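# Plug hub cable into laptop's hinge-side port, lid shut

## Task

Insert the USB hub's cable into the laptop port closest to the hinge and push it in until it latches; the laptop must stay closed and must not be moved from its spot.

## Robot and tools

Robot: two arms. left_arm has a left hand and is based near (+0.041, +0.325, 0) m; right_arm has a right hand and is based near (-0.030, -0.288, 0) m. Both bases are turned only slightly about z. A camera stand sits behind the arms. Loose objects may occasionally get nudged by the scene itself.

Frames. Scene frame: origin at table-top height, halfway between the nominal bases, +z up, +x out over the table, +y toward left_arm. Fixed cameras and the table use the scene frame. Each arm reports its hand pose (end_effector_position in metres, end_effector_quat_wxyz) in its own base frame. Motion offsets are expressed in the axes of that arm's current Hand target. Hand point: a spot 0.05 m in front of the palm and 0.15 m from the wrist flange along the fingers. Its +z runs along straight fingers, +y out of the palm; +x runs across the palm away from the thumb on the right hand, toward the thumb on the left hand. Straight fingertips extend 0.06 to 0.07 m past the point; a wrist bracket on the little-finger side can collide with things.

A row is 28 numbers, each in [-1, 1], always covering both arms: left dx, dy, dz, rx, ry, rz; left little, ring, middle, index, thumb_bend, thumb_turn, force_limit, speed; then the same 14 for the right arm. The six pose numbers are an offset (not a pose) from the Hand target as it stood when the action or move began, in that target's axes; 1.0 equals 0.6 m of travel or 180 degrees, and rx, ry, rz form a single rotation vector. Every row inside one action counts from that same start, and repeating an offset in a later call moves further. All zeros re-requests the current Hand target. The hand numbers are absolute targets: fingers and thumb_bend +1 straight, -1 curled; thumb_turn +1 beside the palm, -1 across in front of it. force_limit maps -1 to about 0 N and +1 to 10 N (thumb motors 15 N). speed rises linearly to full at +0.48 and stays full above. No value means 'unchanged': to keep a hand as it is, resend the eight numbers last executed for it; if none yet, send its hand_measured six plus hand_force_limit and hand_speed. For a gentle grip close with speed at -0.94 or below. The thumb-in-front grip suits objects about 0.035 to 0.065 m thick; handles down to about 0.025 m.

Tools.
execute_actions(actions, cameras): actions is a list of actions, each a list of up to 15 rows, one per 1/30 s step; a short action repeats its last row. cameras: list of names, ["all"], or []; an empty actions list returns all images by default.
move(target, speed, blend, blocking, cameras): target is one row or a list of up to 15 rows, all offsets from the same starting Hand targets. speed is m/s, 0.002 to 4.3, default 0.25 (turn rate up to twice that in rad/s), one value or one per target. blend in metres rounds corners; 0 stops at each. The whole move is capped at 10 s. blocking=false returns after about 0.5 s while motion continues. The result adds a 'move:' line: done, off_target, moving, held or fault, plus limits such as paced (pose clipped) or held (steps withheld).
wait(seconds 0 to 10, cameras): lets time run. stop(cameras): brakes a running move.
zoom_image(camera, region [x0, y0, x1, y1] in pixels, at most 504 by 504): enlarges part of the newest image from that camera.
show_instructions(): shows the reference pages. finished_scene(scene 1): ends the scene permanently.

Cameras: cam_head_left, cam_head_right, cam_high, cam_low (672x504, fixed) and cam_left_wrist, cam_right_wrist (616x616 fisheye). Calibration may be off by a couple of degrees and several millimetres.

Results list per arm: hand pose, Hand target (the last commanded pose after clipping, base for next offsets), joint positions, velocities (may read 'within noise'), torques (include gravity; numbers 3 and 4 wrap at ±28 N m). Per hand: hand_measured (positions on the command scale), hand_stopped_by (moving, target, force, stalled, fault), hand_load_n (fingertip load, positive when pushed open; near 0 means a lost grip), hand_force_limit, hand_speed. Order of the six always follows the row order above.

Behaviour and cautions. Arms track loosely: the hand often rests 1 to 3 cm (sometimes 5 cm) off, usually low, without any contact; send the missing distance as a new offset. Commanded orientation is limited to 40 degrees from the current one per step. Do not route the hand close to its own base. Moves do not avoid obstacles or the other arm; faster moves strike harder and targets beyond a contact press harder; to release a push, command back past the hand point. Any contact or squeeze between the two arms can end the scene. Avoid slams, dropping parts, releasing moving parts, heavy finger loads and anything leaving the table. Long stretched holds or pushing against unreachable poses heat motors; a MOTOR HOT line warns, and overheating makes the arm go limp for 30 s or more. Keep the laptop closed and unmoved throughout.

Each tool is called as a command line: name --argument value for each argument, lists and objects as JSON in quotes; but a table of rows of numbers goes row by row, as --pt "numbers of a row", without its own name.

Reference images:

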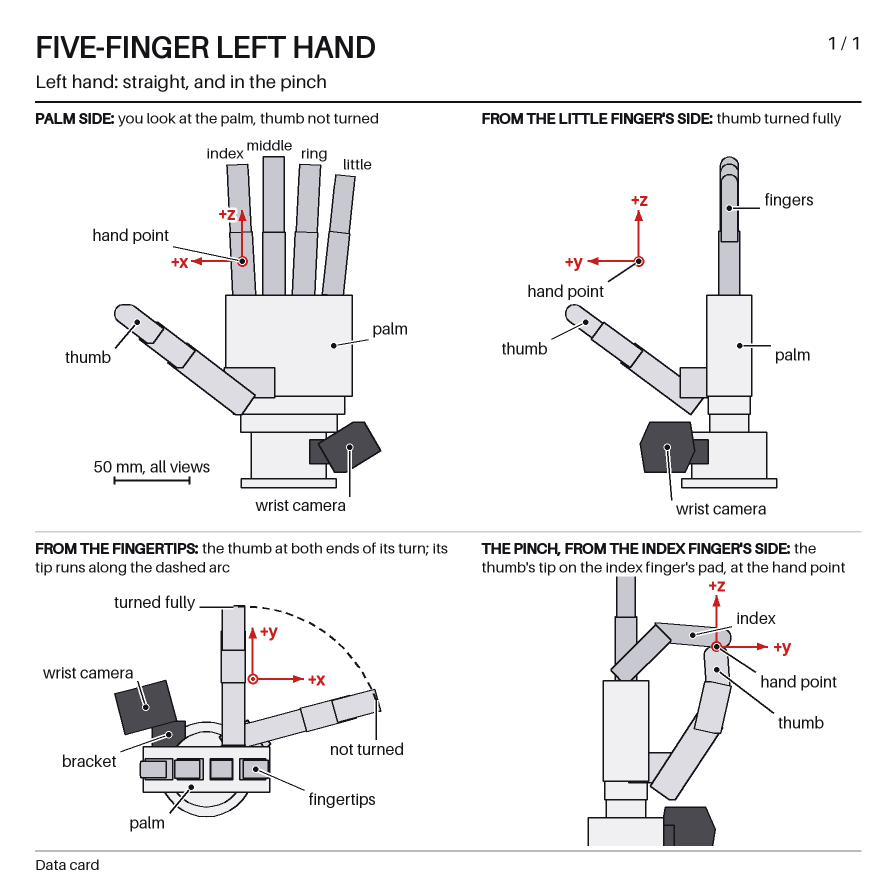

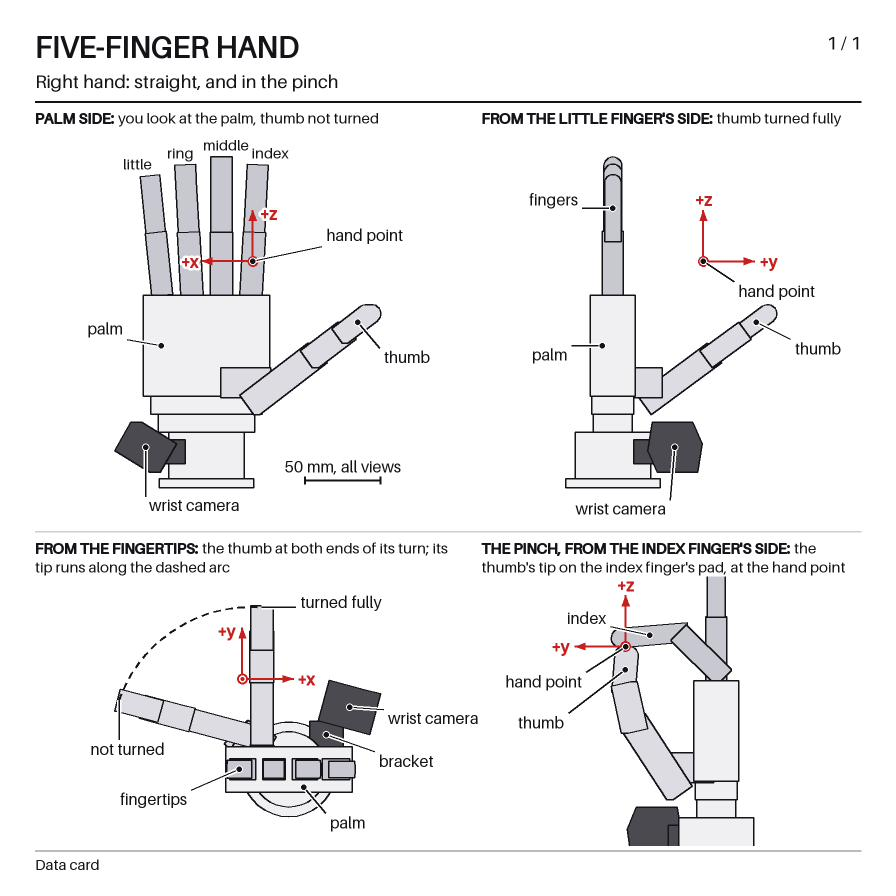

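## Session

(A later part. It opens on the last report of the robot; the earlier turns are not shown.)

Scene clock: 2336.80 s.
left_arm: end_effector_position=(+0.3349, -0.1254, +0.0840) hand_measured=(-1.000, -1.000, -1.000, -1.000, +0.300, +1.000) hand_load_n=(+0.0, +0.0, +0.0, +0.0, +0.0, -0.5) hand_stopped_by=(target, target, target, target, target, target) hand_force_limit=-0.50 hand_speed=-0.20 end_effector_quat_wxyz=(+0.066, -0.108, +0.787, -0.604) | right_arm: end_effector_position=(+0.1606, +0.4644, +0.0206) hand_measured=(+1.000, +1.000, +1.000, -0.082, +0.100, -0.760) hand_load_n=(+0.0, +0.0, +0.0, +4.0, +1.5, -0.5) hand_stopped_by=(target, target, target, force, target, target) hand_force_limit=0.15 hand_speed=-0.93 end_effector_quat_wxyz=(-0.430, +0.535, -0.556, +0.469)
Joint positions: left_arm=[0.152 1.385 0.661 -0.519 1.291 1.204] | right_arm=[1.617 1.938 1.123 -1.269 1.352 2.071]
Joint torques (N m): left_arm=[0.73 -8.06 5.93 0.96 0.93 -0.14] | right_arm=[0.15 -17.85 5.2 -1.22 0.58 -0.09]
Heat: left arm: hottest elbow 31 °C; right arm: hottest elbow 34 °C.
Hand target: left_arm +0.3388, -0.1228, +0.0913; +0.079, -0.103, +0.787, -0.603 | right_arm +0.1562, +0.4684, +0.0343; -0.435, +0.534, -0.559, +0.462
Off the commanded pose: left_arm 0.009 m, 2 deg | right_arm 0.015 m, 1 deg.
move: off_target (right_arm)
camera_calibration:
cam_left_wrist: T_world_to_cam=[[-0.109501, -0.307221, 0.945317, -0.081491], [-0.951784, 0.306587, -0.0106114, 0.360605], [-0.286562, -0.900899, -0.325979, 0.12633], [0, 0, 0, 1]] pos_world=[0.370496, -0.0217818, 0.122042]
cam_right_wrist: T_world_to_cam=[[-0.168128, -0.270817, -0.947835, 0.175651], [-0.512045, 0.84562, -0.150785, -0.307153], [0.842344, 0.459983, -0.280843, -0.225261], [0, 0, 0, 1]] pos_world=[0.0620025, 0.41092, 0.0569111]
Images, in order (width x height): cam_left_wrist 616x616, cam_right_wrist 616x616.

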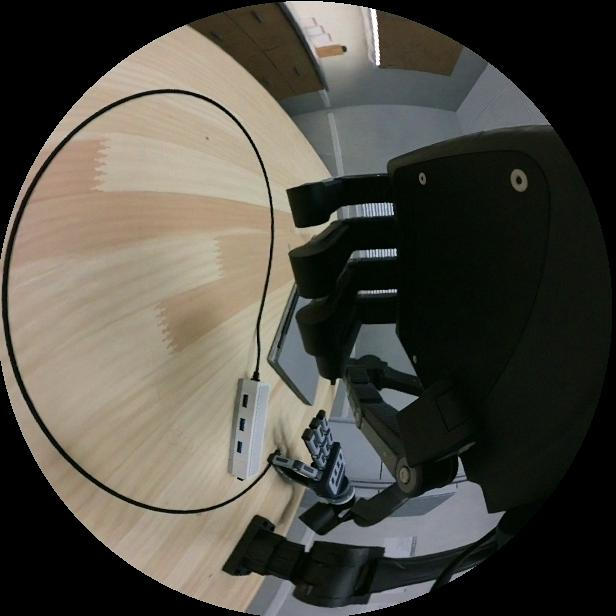

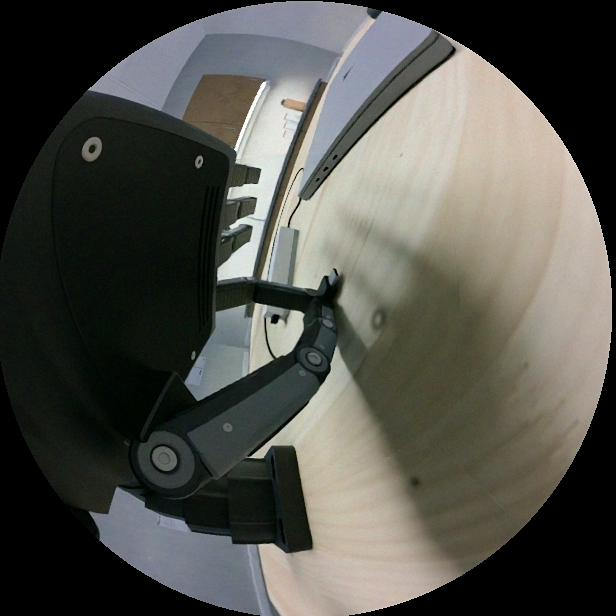

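move --target '[0,0,0,0,0,0,-1,-1,-1,-1,0.3,1,-0.5,-0.2,0,-0.0050,-0.001,0.0008,-0.1089,-0.0211,1,1,1,-0.3,0.1,-0.76,0.15,-0.93]' --speed 0.05 --cameras '["cam_right_wrist","cam_left_wrist"]'

zoom_image --camera "cam_right_wrist" --region '[270, 250, 370, 330]'

zoom_image --camera "cam_left_wrist" --region '[220, 420, 320, 510]'

Scene clock: 2346.97 s.
left_arm: end_effector_position=(+0.3349, -0.1254, +0.0840) hand_measured=(-1.000, -1.000, -1.000, -1.000, +0.300, +1.000) hand_load_n=(+0.0, +0.0, +0.0, +0.0, +0.0, +0.0) hand_stopped_by=(target, target, target, target, target, target) hand_force_limit=-0.50 hand_speed=-0.20 end_effector_quat_wxyz=(+0.066, -0.108, +0.787, -0.604) | right_arm: end_effector_position=(+0.1528, +0.4645, +0.0247) hand_measured=(+1.000, +1.000, +1.000, -0.082, +0.100, -0.760) hand_load_n=(+0.0, +0.0, +0.0, +3.5, +1.5, -0.5) hand_stopped_by=(target, target, target, force, target, target) hand_force_limit=0.15 hand_speed=-0.93 end_effector_quat_wxyz=(-0.500, +0.630, -0.452, +0.385)
Joint positions: left_arm=[0.152 1.385 0.661 -0.519 1.291 1.204] | right_arm=[1.596 1.687 0.651 0.368 1.235 0.606]
Joint torques (N m): left_arm=[0.67 -8.06 5.93 0.99 0.93 -0.14] | right_arm=[-1.2 -13.74 4.94 1.44 0.44 -0.18]
Heat: left arm: hottest elbow 31 °C; right arm: hottest elbow 34 °C.
Hand target: left_arm +0.3388, -0.1228, +0.0913; +0.079, -0.103, +0.787, -0.603 | right_arm +0.1562, +0.4685, +0.0374; -0.509, +0.622, -0.458, +0.379
Off the commanded pose: left_arm 0.009 m, 2 deg | right_arm 0.014 m, 2 deg.
move: off_target (right_arm)
camera_calibration:
cam_left_wrist: T_world_to_cam=[[-0.109501, -0.307221, 0.945317, -0.081491], [-0.951784, 0.306587, -0.0106114, 0.360605], [-0.286562, -0.900899, -0.325979, 0.12633], [0, 0, 0, 1]] pos_world=[0.370496, -0.0217818, 0.122042]
cam_right_wrist: T_world_to_cam=[[-0.0744353, -0.325246, -0.942695, 0.189065], [-0.776816, 0.611675, -0.149701, -0.161504], [0.625313, 0.721158, -0.298187, -0.305299], [0, 0, 0, 1]] pos_world=[0.0795214, 0.380449, 0.0630168]
Images, in order (width x height): cam_left_wrist 616x616, cam_right_wrist 616x616.

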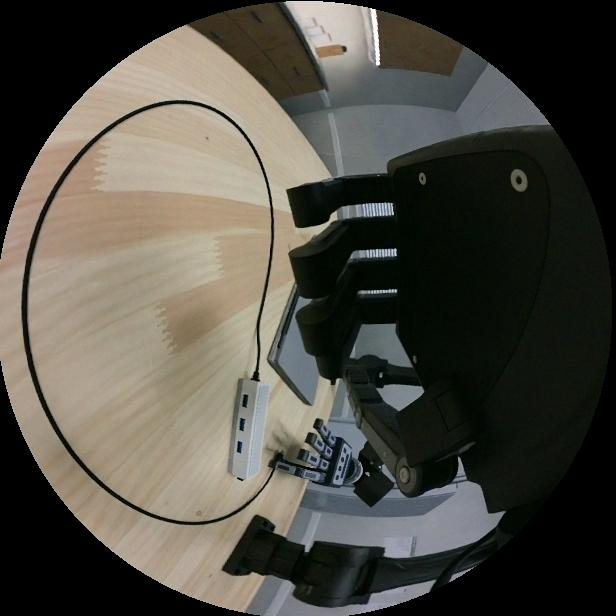

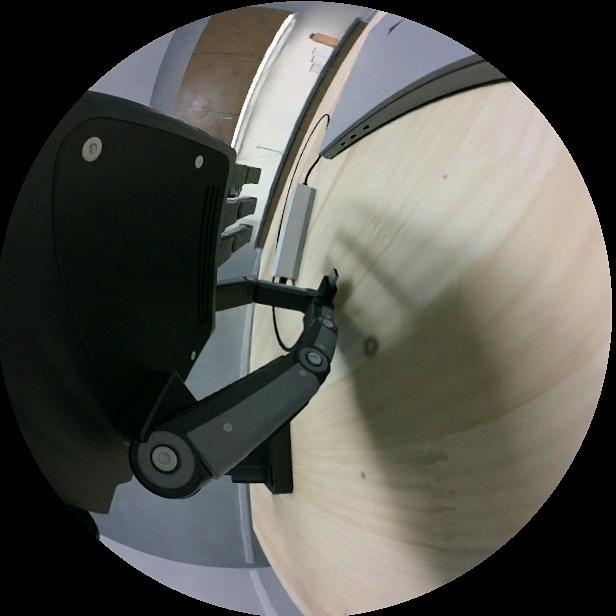

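Scaled by 5.040 from the camera's 616x616 image, which has a finer 880x880 frame.

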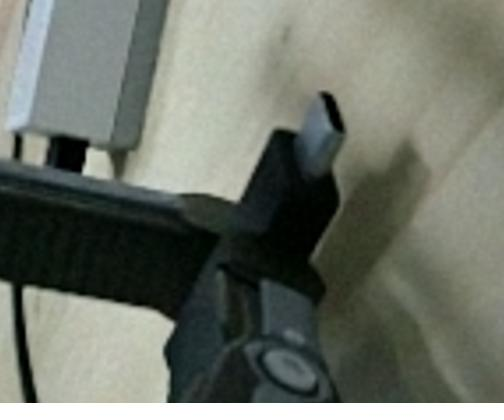

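Scaled by 5.040 from the camera's 616x616 image, which has a finer 880x880 frame.

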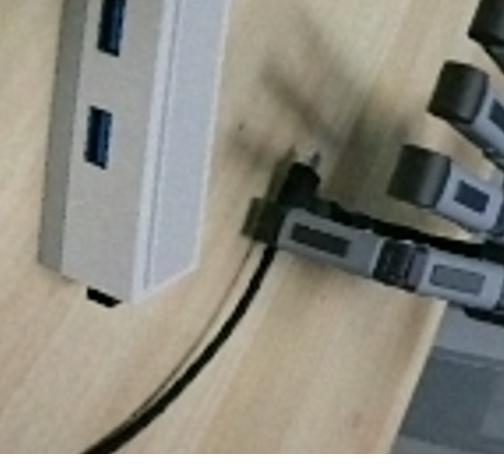

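zoom_image --camera "cam_right_wrist" --region '[305, 260, 350, 305]'

zoom_image --camera "cam_left_wrist" --region '[255, 440, 295, 480]'

Scaled by 11.200 from the camera's 616x616 image, which has a finer 880x880 frame.

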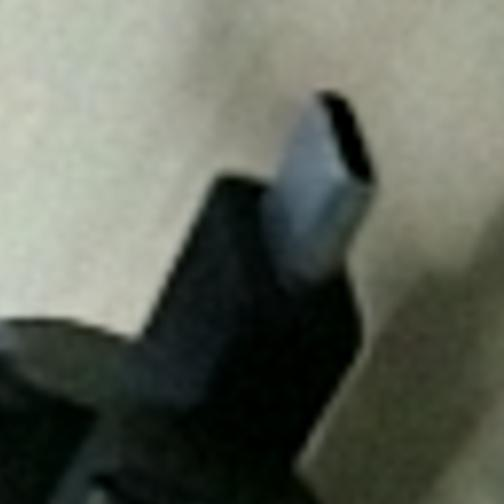

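Scaled by 12.600 from the camera's 616x616 image, which has a finer 880x880 frame.

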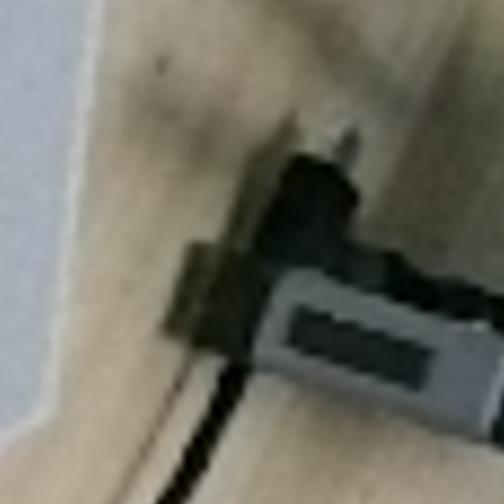

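move --target '[0,0,0,0,0,0,-1,-1,-1,-1,0.3,1,-0.5,-0.2,0,0,0,0,0,0,1,1,1,-0.35,0.1,-0.76,0.3,-0.95]' --speed 0.05 --cameras '["cam_right_wrist"]'

zoom_image --camera "cam_right_wrist" --region '[305, 260, 350, 305]'

Scene clock: 2377.40 s.
left_arm: end_effector_position=(+0.3349, -0.1254, +0.0840) hand_measured=(-1.000, -1.000, -1.000, -1.000, +0.300, +1.000) hand_load_n=(+0.0, +0.0, +0.0, +0.0, +0.5, +0.0) hand_stopped_by=(target, target, target, target, target, target) hand_force_limit=-0.50 hand_speed=-0.20 end_effector_quat_wxyz=(+0.066, -0.108, +0.787, -0.604) | right_arm: end_effector_position=(+0.1528, +0.4645, +0.0248) hand_measured=(+1.000, +1.000, +1.000, -0.110, +0.100, -0.760) hand_load_n=(+0.0, +0.0, +0.0, +7.0, +2.5, -1.5) hand_stopped_by=(target, target, target, force, target, target) hand_force_limit=0.30 hand_speed=-0.95 end_effector_quat_wxyz=(-0.500, +0.630, -0.452, +0.385)
Joint positions: left_arm=[0.152 1.385 0.661 -0.519 1.291 1.204] | right_arm=[1.596 1.687 0.651 0.369 1.235 0.605]
Joint torques (N m): left_arm=[0.67 -8 5.91 0.94 0.93 -0.13] | right_arm=[-1.03 -13.68 4.96 1.42 0.46 -0.17]
Heat: left arm: hottest elbow 31 °C; right arm: hottest elbow 34 °C.
Hand target: left_arm +0.3388, -0.1228, +0.0913; +0.079, -0.103, +0.787, -0.603 | right_arm +0.1562, +0.4685, +0.0374; -0.509, +0.622, -0.459, +0.379
Off the commanded pose: left_arm 0.009 m, 2 deg | right_arm 0.014 m, 2 deg.
move: off_target (right_arm)
camera_calibration:
cam_right_wrist: T_world_to_cam=[[-0.074148, -0.325592, -0.942598, 0.189262], [-0.776861, 0.611515, -0.150119, -0.161398], [0.625291, 0.721137, -0.298283, -0.305254], [0, 0, 0, 1]] pos_world=[0.0795215, 0.380449, 0.0631172]
Images, in order (width x height): cam_right_wrist 616x616.

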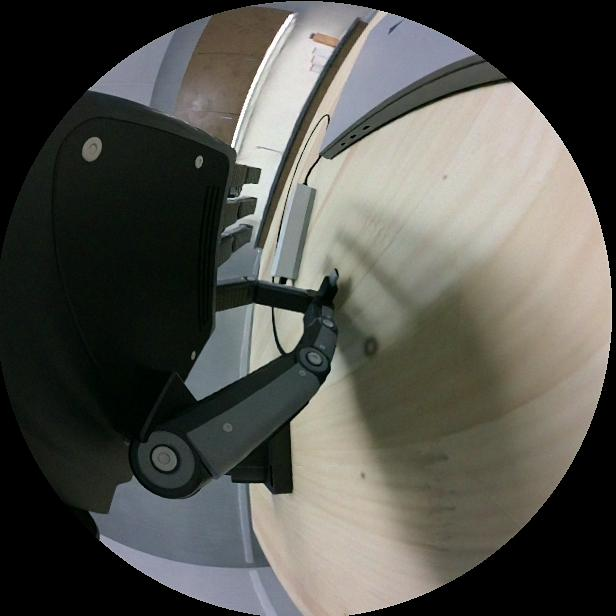

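Scaled by 11.200 from the camera's 616x616 image, which has a finer 880x880 frame.

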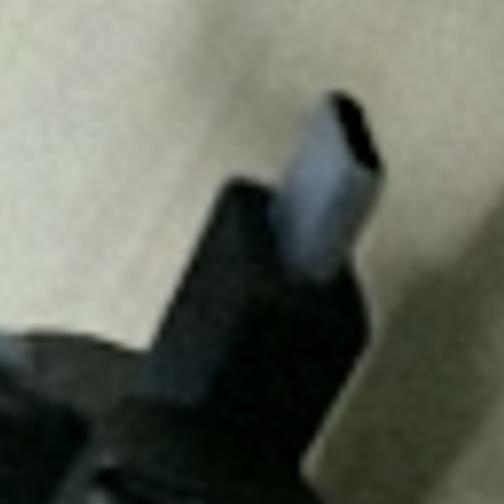

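move --target '[0,0,0,0,0,0,-1,-1,-1,-1,0.3,1,-0.5,-0.2,0,0,0,0.0006,-0.0789,-0.0153,1,1,1,-0.35,0.1,-0.76,0.3,-0.95]' --speed 0.05 --cameras '["cam_right_wrist","cam_left_wrist"]'

zoom_image --camera "cam_right_wrist" --region '[305, 260, 350, 305]'

zoom_image --camera "cam_left_wrist" --region '[220, 420, 320, 510]'

Scene clock: 2390.67 s.
left_arm: end_effector_position=(+0.3349, -0.1254, +0.0840) hand_measured=(-1.000, -1.000, -1.000, -1.000, +0.300, +1.000) hand_load_n=(+0.0, +0.0, +0.0, +0.0, +0.0, -0.5) hand_stopped_by=(target, target, target, target, target, target) hand_force_limit=-0.50 hand_speed=-0.20 end_effector_quat_wxyz=(+0.066, -0.108, +0.787, -0.604) | right_arm: end_effector_position=(+0.1524, +0.4644, +0.0223) hand_measured=(+1.000, +1.000, +1.000, -0.108, +0.100, -0.760) hand_load_n=(+0.0, +0.0, +0.0, +6.5, +2.5, -1.5) hand_stopped_by=(target, target, target, force, target, target) hand_force_limit=0.30 hand_speed=-0.95 end_effector_quat_wxyz=(-0.540, +0.685, -0.373, +0.315)
Joint positions: left_arm=[0.152 1.385 0.661 -0.519 1.291 1.204] | right_arm=[1.525 1.665 0.512 0.772 0.946 0.284]
Joint torques (N m): left_arm=[0.73 -8.18 5.91 0.96 0.94 -0.15] | right_arm=[-1.14 -12.86 4.34 1.85 0.2 -0.18]
Heat: left arm: hottest elbow 31 °C; right arm: hottest elbow 34 °C.
Hand target: left_arm +0.3388, -0.1228, +0.0913; +0.079, -0.103, +0.787, -0.603 | right_arm +0.1563, +0.4684, +0.0374; -0.553, +0.674, -0.377, +0.312
Off the commanded pose: left_arm 0.009 m, 2 deg | right_arm 0.016 m, 2 deg.
move: off_target (right_arm)
camera_calibration:
cam_left_wrist: T_world_to_cam=[[-0.109501, -0.307221, 0.945317, -0.081491], [-0.951784, 0.306587, -0.0106114, 0.360605], [-0.286562, -0.900899, -0.325979, 0.12633], [0, 0, 0, 1]] pos_world=[0.370496, -0.0217818, 0.122042]
cam_right_wrist: T_world_to_cam=[[-0.00457786, -0.337487, -0.941319, 0.181764], [-0.906278, 0.399264, -0.138739, -0.0439425], [0.422658, 0.852462, -0.307684, -0.335484], [0, 0, 0, 1]] pos_world=[0.102803, 0.364875, 0.0617784]
Images, in order (width x height): cam_left_wrist 616x616, cam_right_wrist 616x616.

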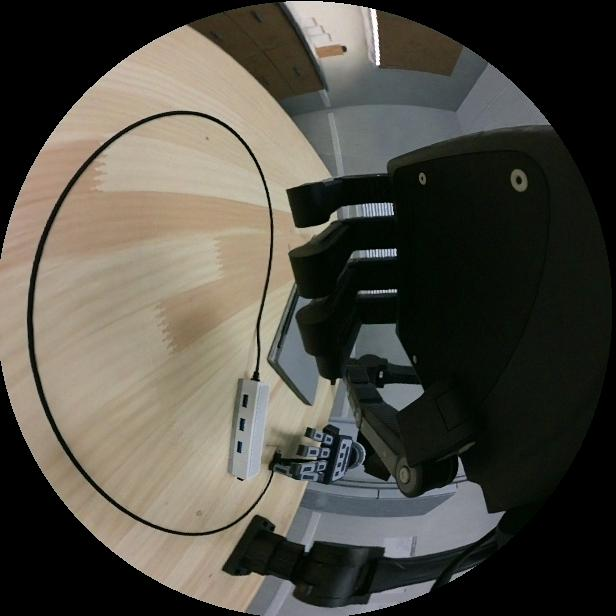

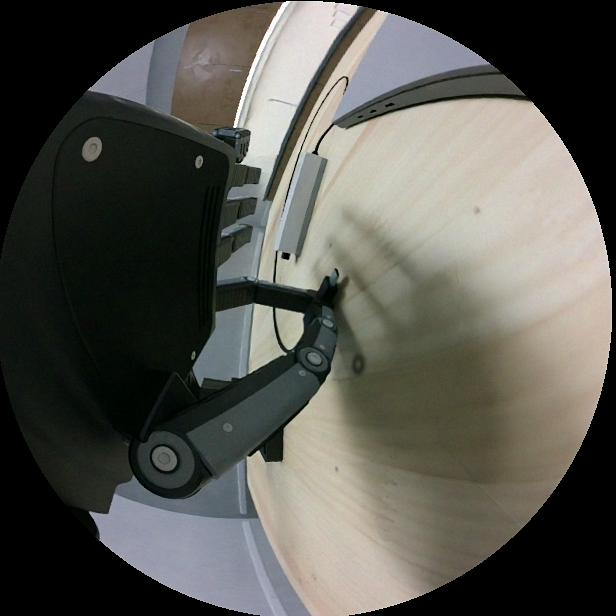

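Scaled by 11.200 from the camera's 616x616 image, which has a finer 880x880 frame.

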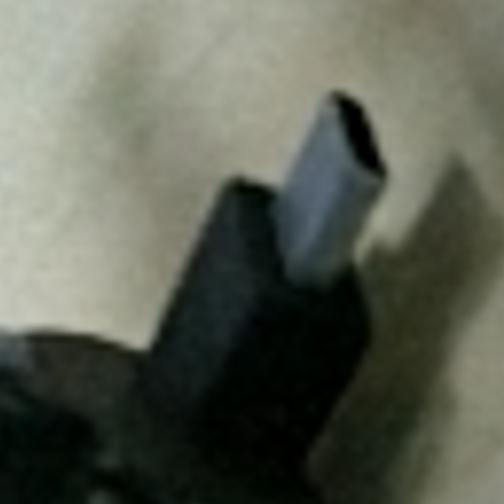

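Scaled by 5.040 from the camera's 616x616 image, which has a finer 880x880 frame.

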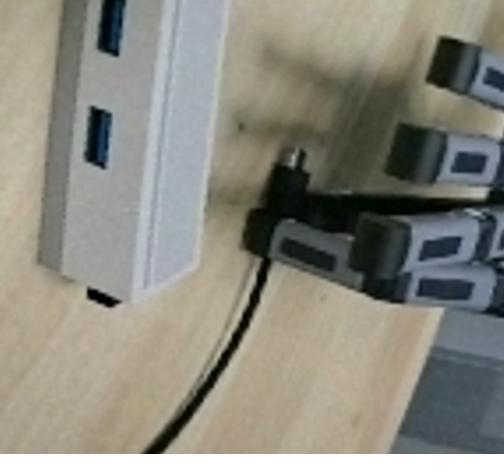

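move --target '[0,0,0,0,0,0,-1,-1,-1,-1,0.3,1,-0.5,-0.2,0.0664,-0.0127,0.0398,0,0,0,1,1,1,-0.35,0.1,-0.76,0.3,-0.95]' --speed 0.05 --cameras '["cam_right_wrist","cam_left_wrist"]'

zoom_image --camera "cam_right_wrist" --region '[305, 260, 350, 305]'

zoom_image --camera "cam_left_wrist" --region '[220, 380, 320, 480]'

Scene clock: 2397.90 s.
left_arm: end_effector_position=(+0.3349, -0.1254, +0.0840) hand_measured=(-1.000, -1.000, -1.000, -1.000, +0.300, +1.000) hand_load_n=(+0.0, +0.0, +0.0, +0.0, +0.0, -0.5) hand_stopped_by=(target, target, target, target, target, target) hand_force_limit=-0.50 hand_speed=-0.20 end_effector_quat_wxyz=(+0.066, -0.108, +0.787, -0.604) | right_arm: end_effector_position=(+0.1940, +0.4439, +0.0251) hand_measured=(+1.000, +1.000, +1.000, -0.108, +0.100, -0.760) hand_load_n=(+0.0, +0.0, +0.0, +6.5, +2.5, -2.0) hand_stopped_by=(target, target, target, force, target, target) hand_force_limit=0.30 hand_speed=-0.95 end_effector_quat_wxyz=(-0.539, +0.686, -0.375, +0.313)
Joint positions: left_arm=[0.152 1.385 0.661 -0.519 1.291 1.204] | right_arm=[1.395 1.636 0.465 0.838 0.822 0.222]
Joint torques (N m): left_arm=[0.79 -8 5.91 0.96 0.94 -0.14] | right_arm=[-1.08 -12.16 4.3 1.94 0.15 -0.2]
Heat: left arm: hottest elbow 31 °C; right arm: hottest elbow 33 °C.
Hand target: left_arm +0.3388, -0.1228, +0.0913; +0.079, -0.103, +0.787, -0.603 | right_arm +0.1982, +0.4474, +0.0404; -0.553, +0.674, -0.377, +0.312
Off the commanded pose: left_arm 0.009 m, 2 deg | right_arm 0.016 m, 2 deg.
move: off_target (right_arm)
camera_calibration:
cam_left_wrist: T_world_to_cam=[[-0.109501, -0.307221, 0.945317, -0.081491], [-0.951784, 0.306587, -0.0106114, 0.360605], [-0.286562, -0.900899, -0.325979, 0.12633], [0, 0, 0, 1]] pos_world=[0.370496, -0.0217818, 0.122042]
cam_right_wrist: T_world_to_cam=[[-0.0103054, -0.336906, -0.941482, 0.178547], [-0.9071, 0.399357, -0.13298, 0.00222697], [0.420789, 0.852648, -0.309723, -0.334499], [0, 0, 0, 1]] pos_world=[0.144614, 0.344474, 0.0647929]
Images, in order (width x height): cam_left_wrist 616x616, cam_right_wrist 616x616.

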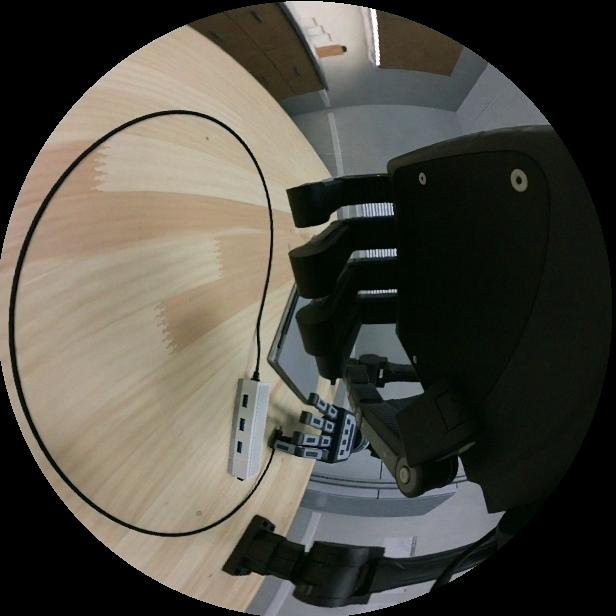

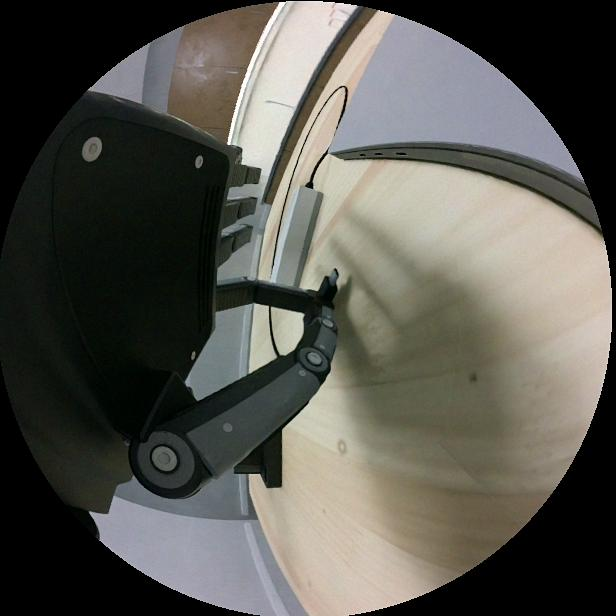

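Scaled by 11.200 from the camera's 616x616 image, which has a finer 880x880 frame.

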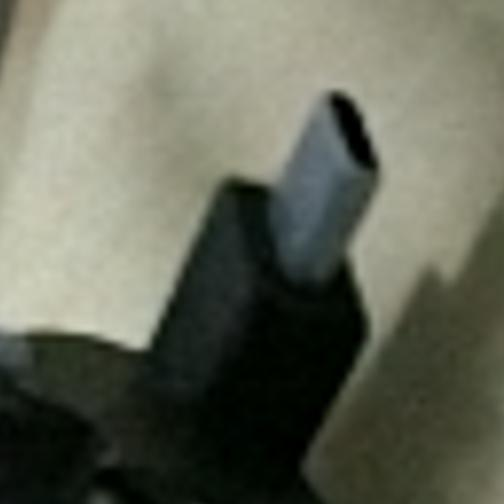

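Scaled by 5.040 from the camera's 616x616 image, which has a finer 880x880 frame.

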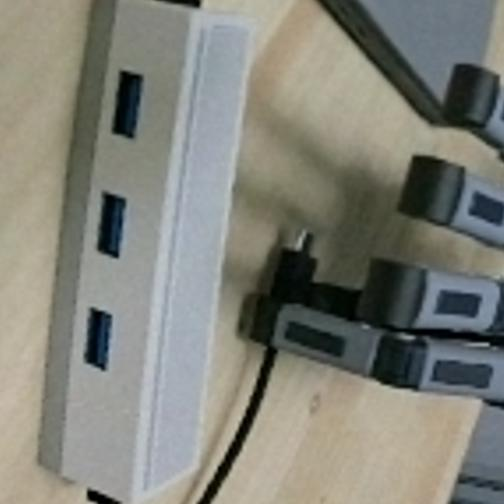

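move --target '[0,0,0,0,0,0,-1,-1,-1,-1,0.3,1,-0.5,-0.2,0.0655,-0.006,0.0398,0,0,0,1,1,1,-0.35,0.1,-0.76,0.3,-0.95]' --speed 0.04 --cameras '["cam_right_wrist","cam_left_wrist"]'

zoom_image --camera "cam_right_wrist" --region '[305, 260, 350, 305]'

zoom_image --camera "cam_left_wrist" --region '[220, 360, 320, 490]'

Scene clock: 2405.60 s.
left_arm: end_effector_position=(+0.3349, -0.1254, +0.0840) hand_measured=(-1.000, -1.000, -1.000, -1.000, +0.300, +1.000) hand_load_n=(+0.0, +0.0, +0.0, +0.0, +0.0, -0.5) hand_stopped_by=(target, target, target, target, target, target) hand_force_limit=-0.50 hand_speed=-0.20 end_effector_quat_wxyz=(+0.066, -0.108, +0.787, -0.604) | right_arm: end_effector_position=(+0.2346, +0.4232, +0.0235) hand_measured=(+1.000, +1.000, +1.000, -0.108, +0.100, -0.760) hand_load_n=(+0.0, +0.0, +0.0, +6.5, +2.5, -2.0) hand_stopped_by=(target, target, target, force, target, target) hand_force_limit=0.30 hand_speed=-0.95 end_effector_quat_wxyz=(-0.538, +0.687, -0.377, +0.311)
Joint positions: left_arm=[0.152 1.385 0.661 -0.519 1.291 1.204] | right_arm=[1.258 1.631 0.435 0.897 0.69 0.172]
Joint torques (N m): left_arm=[0.73 -7.94 5.96 0.99 0.95 -0.14] | right_arm=[-1.08 -11.81 4.18 2 0.11 -0.18]
Heat: left arm: hottest elbow 31 °C; right arm: hottest elbow 33 °C.
Hand target: left_arm +0.3388, -0.1228, +0.0913; +0.079, -0.103, +0.787, -0.603 | right_arm +0.2393, +0.4263, +0.0394; -0.553, +0.674, -0.377, +0.312
Off the commanded pose: left_arm 0.009 m, 2 deg | right_arm 0.017 m, 2 deg.
move: off_target (right_arm)
camera_calibration:
cam_left_wrist: T_world_to_cam=[[-0.109501, -0.307221, 0.945317, -0.081491], [-0.951784, 0.306587, -0.0106114, 0.360605], [-0.286562, -0.900899, -0.325979, 0.12633], [0, 0, 0, 1]] pos_world=[0.370496, -0.0217818, 0.122042]
cam_right_wrist: T_world_to_cam=[[-0.0166408, -0.336126, -0.94167, 0.17159], [-0.907684, 0.400053, -0.126757, 0.0468553], [0.419324, 0.85263, -0.311753, -0.333959], [0, 0, 0, 1]] pos_world=[0.185422, 0.323674, 0.0634075]
Images, in order (width x height): cam_left_wrist 616x616, cam_right_wrist 616x616.

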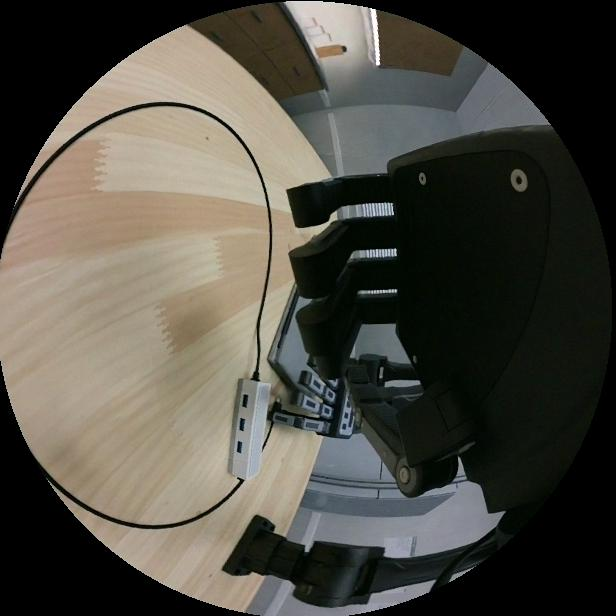

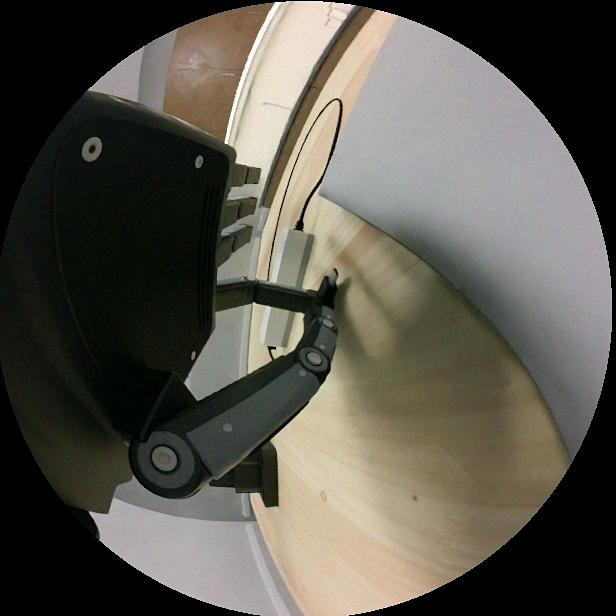

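Scaled by 11.200 from the camera's 616x616 image, which has a finer 880x880 frame.

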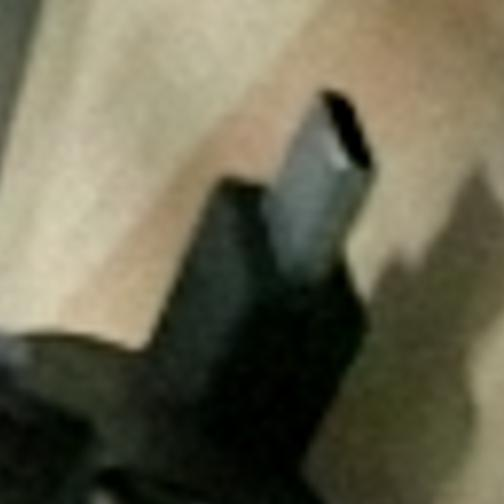

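Scaled by 3.877 from the camera's 616x616 image, which has a finer 880x880 frame.

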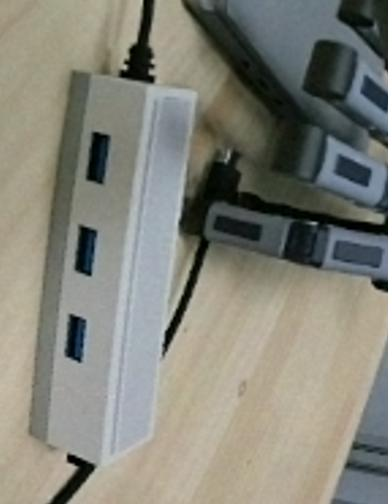

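zoom_image --camera "cam_right_wrist" --region '[290, 160, 490, 320]'

zoom_image --camera "cam_left_wrist" --region '[250, 350, 330, 430]'

Scaled by 2.520 from the camera's 616x616 image, which has a finer 880x880 frame.

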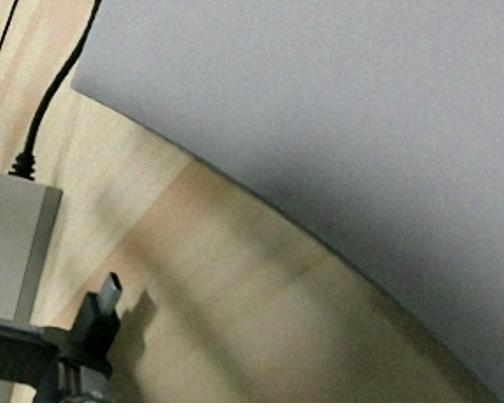

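Scaled by 6.300 from the camera's 616x616 image, which has a finer 880x880 frame.

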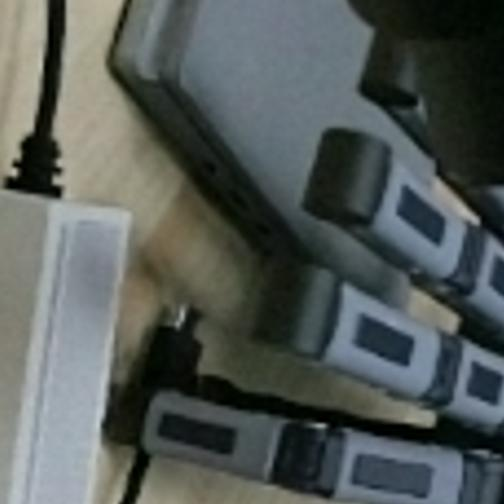

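move --target '[0,0,0,0,0,0,-1,-1,-1,-1,0.3,1,-0.5,-0.2,0.0257,-0.0003,0.0065,0,0,0,1,1,1,-0.35,0.1,-0.76,0.3,-0.95]' --speed 0.04 --cameras '["cam_right_wrist","cam_left_wrist"]'

zoom_image --camera "cam_right_wrist" --region '[305, 260, 350, 305]'

zoom_image --camera "cam_left_wrist" --region '[260, 360, 310, 410]'

Scene clock: 2432.70 s.
left_arm: end_effector_position=(+0.3349, -0.1254, +0.0840) hand_measured=(-1.000, -1.000, -1.000, -1.000, +0.300, +1.000) hand_load_n=(+0.0, +0.0, +0.5, +0.0, +0.0, +0.0) hand_stopped_by=(target, target, target, target, target, target) hand_force_limit=-0.50 hand_speed=-0.20 end_effector_quat_wxyz=(+0.066, -0.108, +0.787, -0.604) | right_arm: end_effector_position=(+0.2457, +0.4123, +0.0230) hand_measured=(+1.000, +1.000, +1.000, -0.108, +0.100, -0.760) hand_load_n=(+0.0, +0.0, +0.0, +6.5, +2.5, -2.0) hand_stopped_by=(target, target, target, force, target, target) hand_force_limit=0.30 hand_speed=-0.95 end_effector_quat_wxyz=(-0.538, +0.687, -0.377, +0.310)
Joint positions: left_arm=[0.152 1.385 0.661 -0.519 1.291 1.204] | right_arm=[1.213 1.624 0.416 0.917 0.647 0.158]
Joint torques (N m): left_arm=[0.67 -8.18 5.96 0.96 0.94 -0.14] | right_arm=[-1.2 -11.63 4.1 2.09 0.12 -0.21]
Heat: left arm: hottest elbow 31 °C; right arm: hottest elbow 33 °C.
Hand target: left_arm +0.3388, -0.1228, +0.0913; +0.079, -0.103, +0.787, -0.603 | right_arm +0.2506, +0.4151, +0.0388; -0.553, +0.674, -0.377, +0.312
Off the commanded pose: left_arm 0.009 m, 2 deg | right_arm 0.017 m, 2 deg.
move: off_target (right_arm)
camera_calibration:
cam_left_wrist: T_world_to_cam=[[-0.109501, -0.307221, 0.945317, -0.081491], [-0.951784, 0.306587, -0.0106114, 0.360605], [-0.286562, -0.900899, -0.325979, 0.12633], [0, 0, 0, 1]] pos_world=[0.370496, -0.0217818, 0.122042]
cam_right_wrist: T_world_to_cam=[[-0.0183497, -0.33546, -0.941876, 0.167877], [-0.908011, 0.399941, -0.124754, 0.0613093], [0.418545, 0.852944, -0.31194, -0.329419], [0, 0, 0, 1]] pos_world=[0.196627, 0.312772, 0.0630094]
Images, in order (width x height): cam_left_wrist 616x616, cam_right_wrist 616x616.

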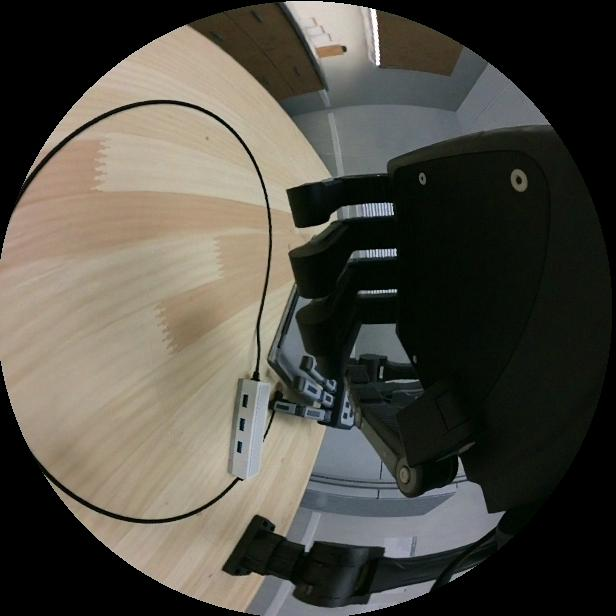

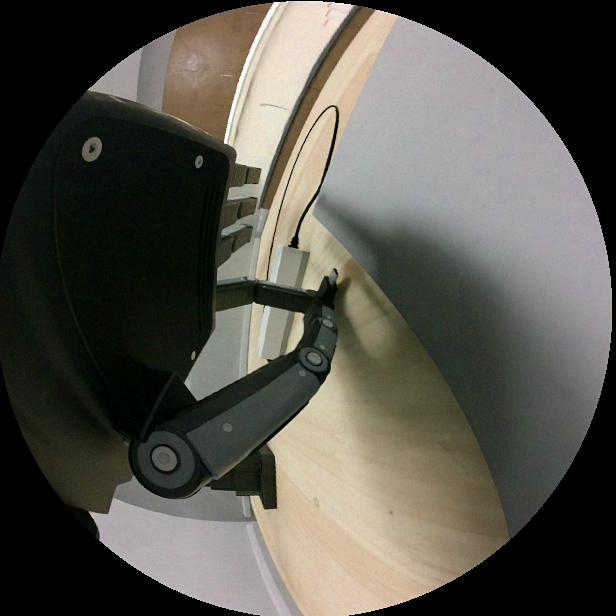

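Scaled by 11.200 from the camera's 616x616 image, which has a finer 880x880 frame.

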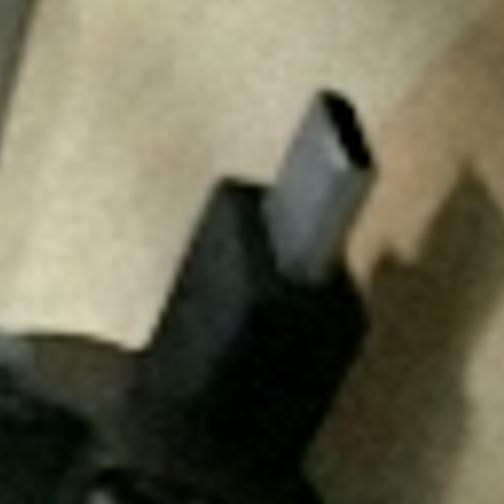

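Scaled by 10.080 from the camera's 616x616 image, which has a finer 880x880 frame.

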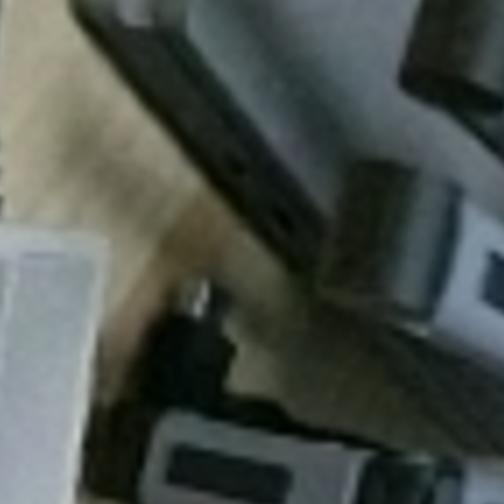

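move --target '[0,0,0,0,0,0,-1,-1,-1,-1,0.3,1,-0.5,-0.2,0.0199,0.0004,-0.0015,0,0,0,1,1,1,-0.35,0.1,-0.76,0.3,-0.95]' --speed 0.03 --cameras '["cam_right_wrist","cam_left_wrist"]'

zoom_image --camera "cam_right_wrist" --region '[300, 240, 380, 320]'

zoom_image --camera "cam_left_wrist" --region '[265, 360, 305, 400]'

Scene clock: 2441.27 s.
left_arm: end_effector_position=(+0.3349, -0.1254, +0.0840) hand_measured=(-1.000, -1.000, -1.000, -1.000, +0.300, +1.000) hand_load_n=(+0.0, +0.0, +0.0, +0.0, +0.0, +0.0) hand_stopped_by=(target, target, target, target, target, target) hand_force_limit=-0.50 hand_speed=-0.20 end_effector_quat_wxyz=(+0.066, -0.108, +0.787, -0.604) | right_arm: end_effector_position=(+0.2510, +0.4021, +0.0235) hand_measured=(+1.000, +1.000, +1.000, -0.108, +0.100, -0.760) hand_load_n=(+0.0, +0.0, +0.0, +6.5, +2.5, -2.0) hand_stopped_by=(target, target, target, force, target, target) hand_force_limit=0.30 hand_speed=-0.95 end_effector_quat_wxyz=(-0.538, +0.687, -0.378, +0.310)
Joint positions: left_arm=[0.152 1.385 0.661 -0.519 1.291 1.204] | right_arm=[1.185 1.611 0.395 0.931 0.619 0.149]
Joint torques (N m): left_arm=[0.67 -8 5.91 0.98 0.94 -0.14] | right_arm=[-1.14 -11.34 4.07 2.1 0.1 -0.18]
Heat: left arm: hottest elbow 31 °C; right arm: hottest elbow 33 °C.
Hand target: left_arm +0.3388, -0.1228, +0.0913; +0.079, -0.103, +0.787, -0.603 | right_arm +0.2560, +0.4046, +0.0390; -0.553, +0.674, -0.377, +0.312
Off the commanded pose: left_arm 0.009 m, 2 deg | right_arm 0.016 m, 2 deg.
move: off_target (right_arm)
camera_calibration:
cam_left_wrist: T_world_to_cam=[[-0.109501, -0.307221, 0.945317, -0.081491], [-0.951784, 0.306587, -0.0106114, 0.360605], [-0.286562, -0.900899, -0.325979, 0.12633], [0, 0, 0, 1]] pos_world=[0.370496, -0.0217818, 0.122042]
cam_right_wrist: T_world_to_cam=[[-0.0189124, -0.33432, -0.94227, 0.164591], [-0.908281, 0.399692, -0.123582, 0.0703382], [0.417934, 0.853508, -0.311216, -0.322851], [0, 0, 0, 1]] pos_world=[0.20193, 0.302469, 0.0633054]
Images, in order (width x height): cam_left_wrist 616x616, cam_right_wrist 616x616.

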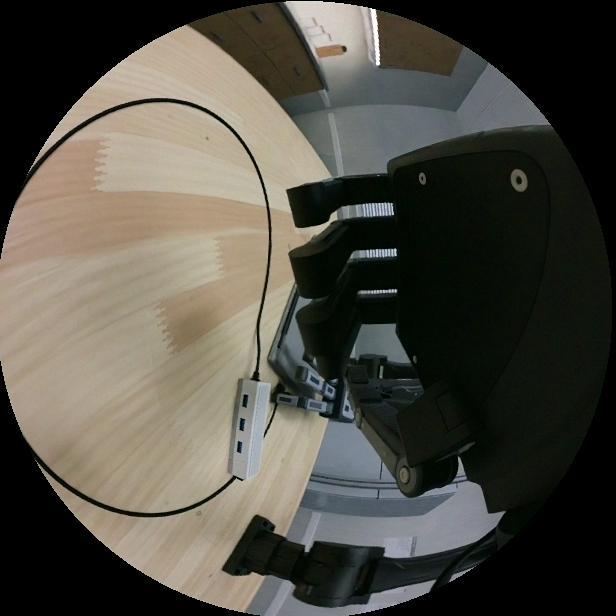

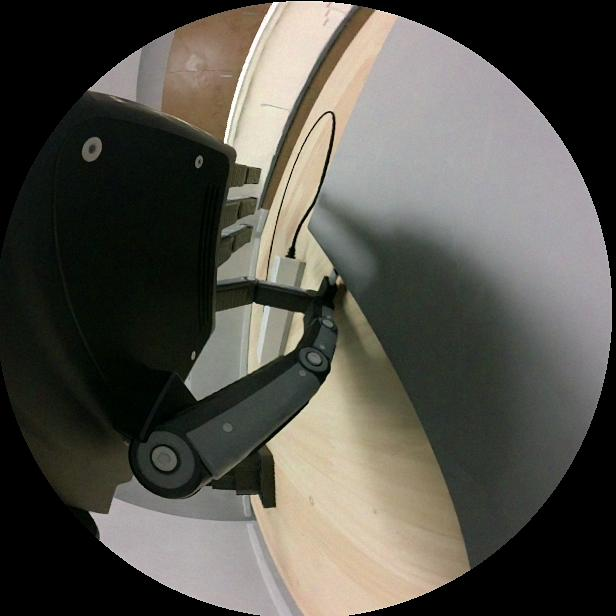

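Scaled by 6.300 from the camera's 616x616 image, which has a finer 880x880 frame.

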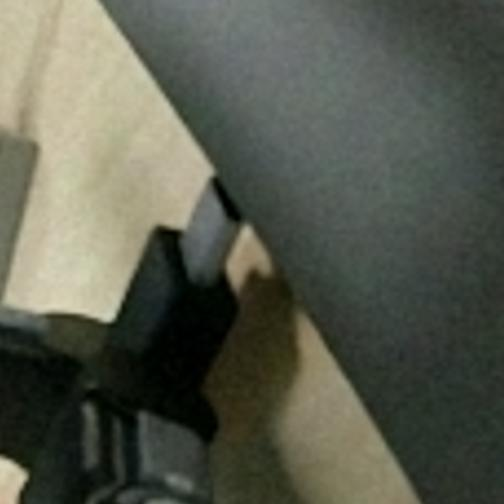

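Scaled by 12.600 from the camera's 616x616 image, which has a finer 880x880 frame.

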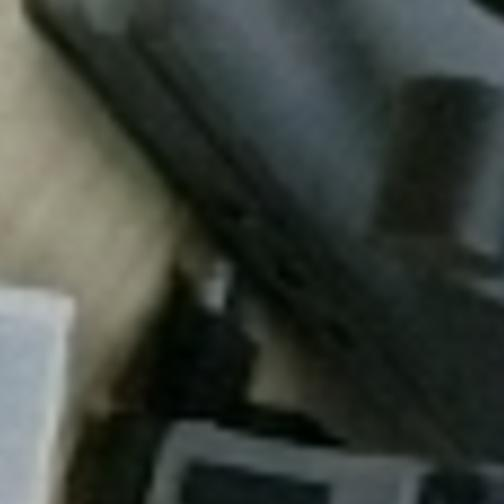

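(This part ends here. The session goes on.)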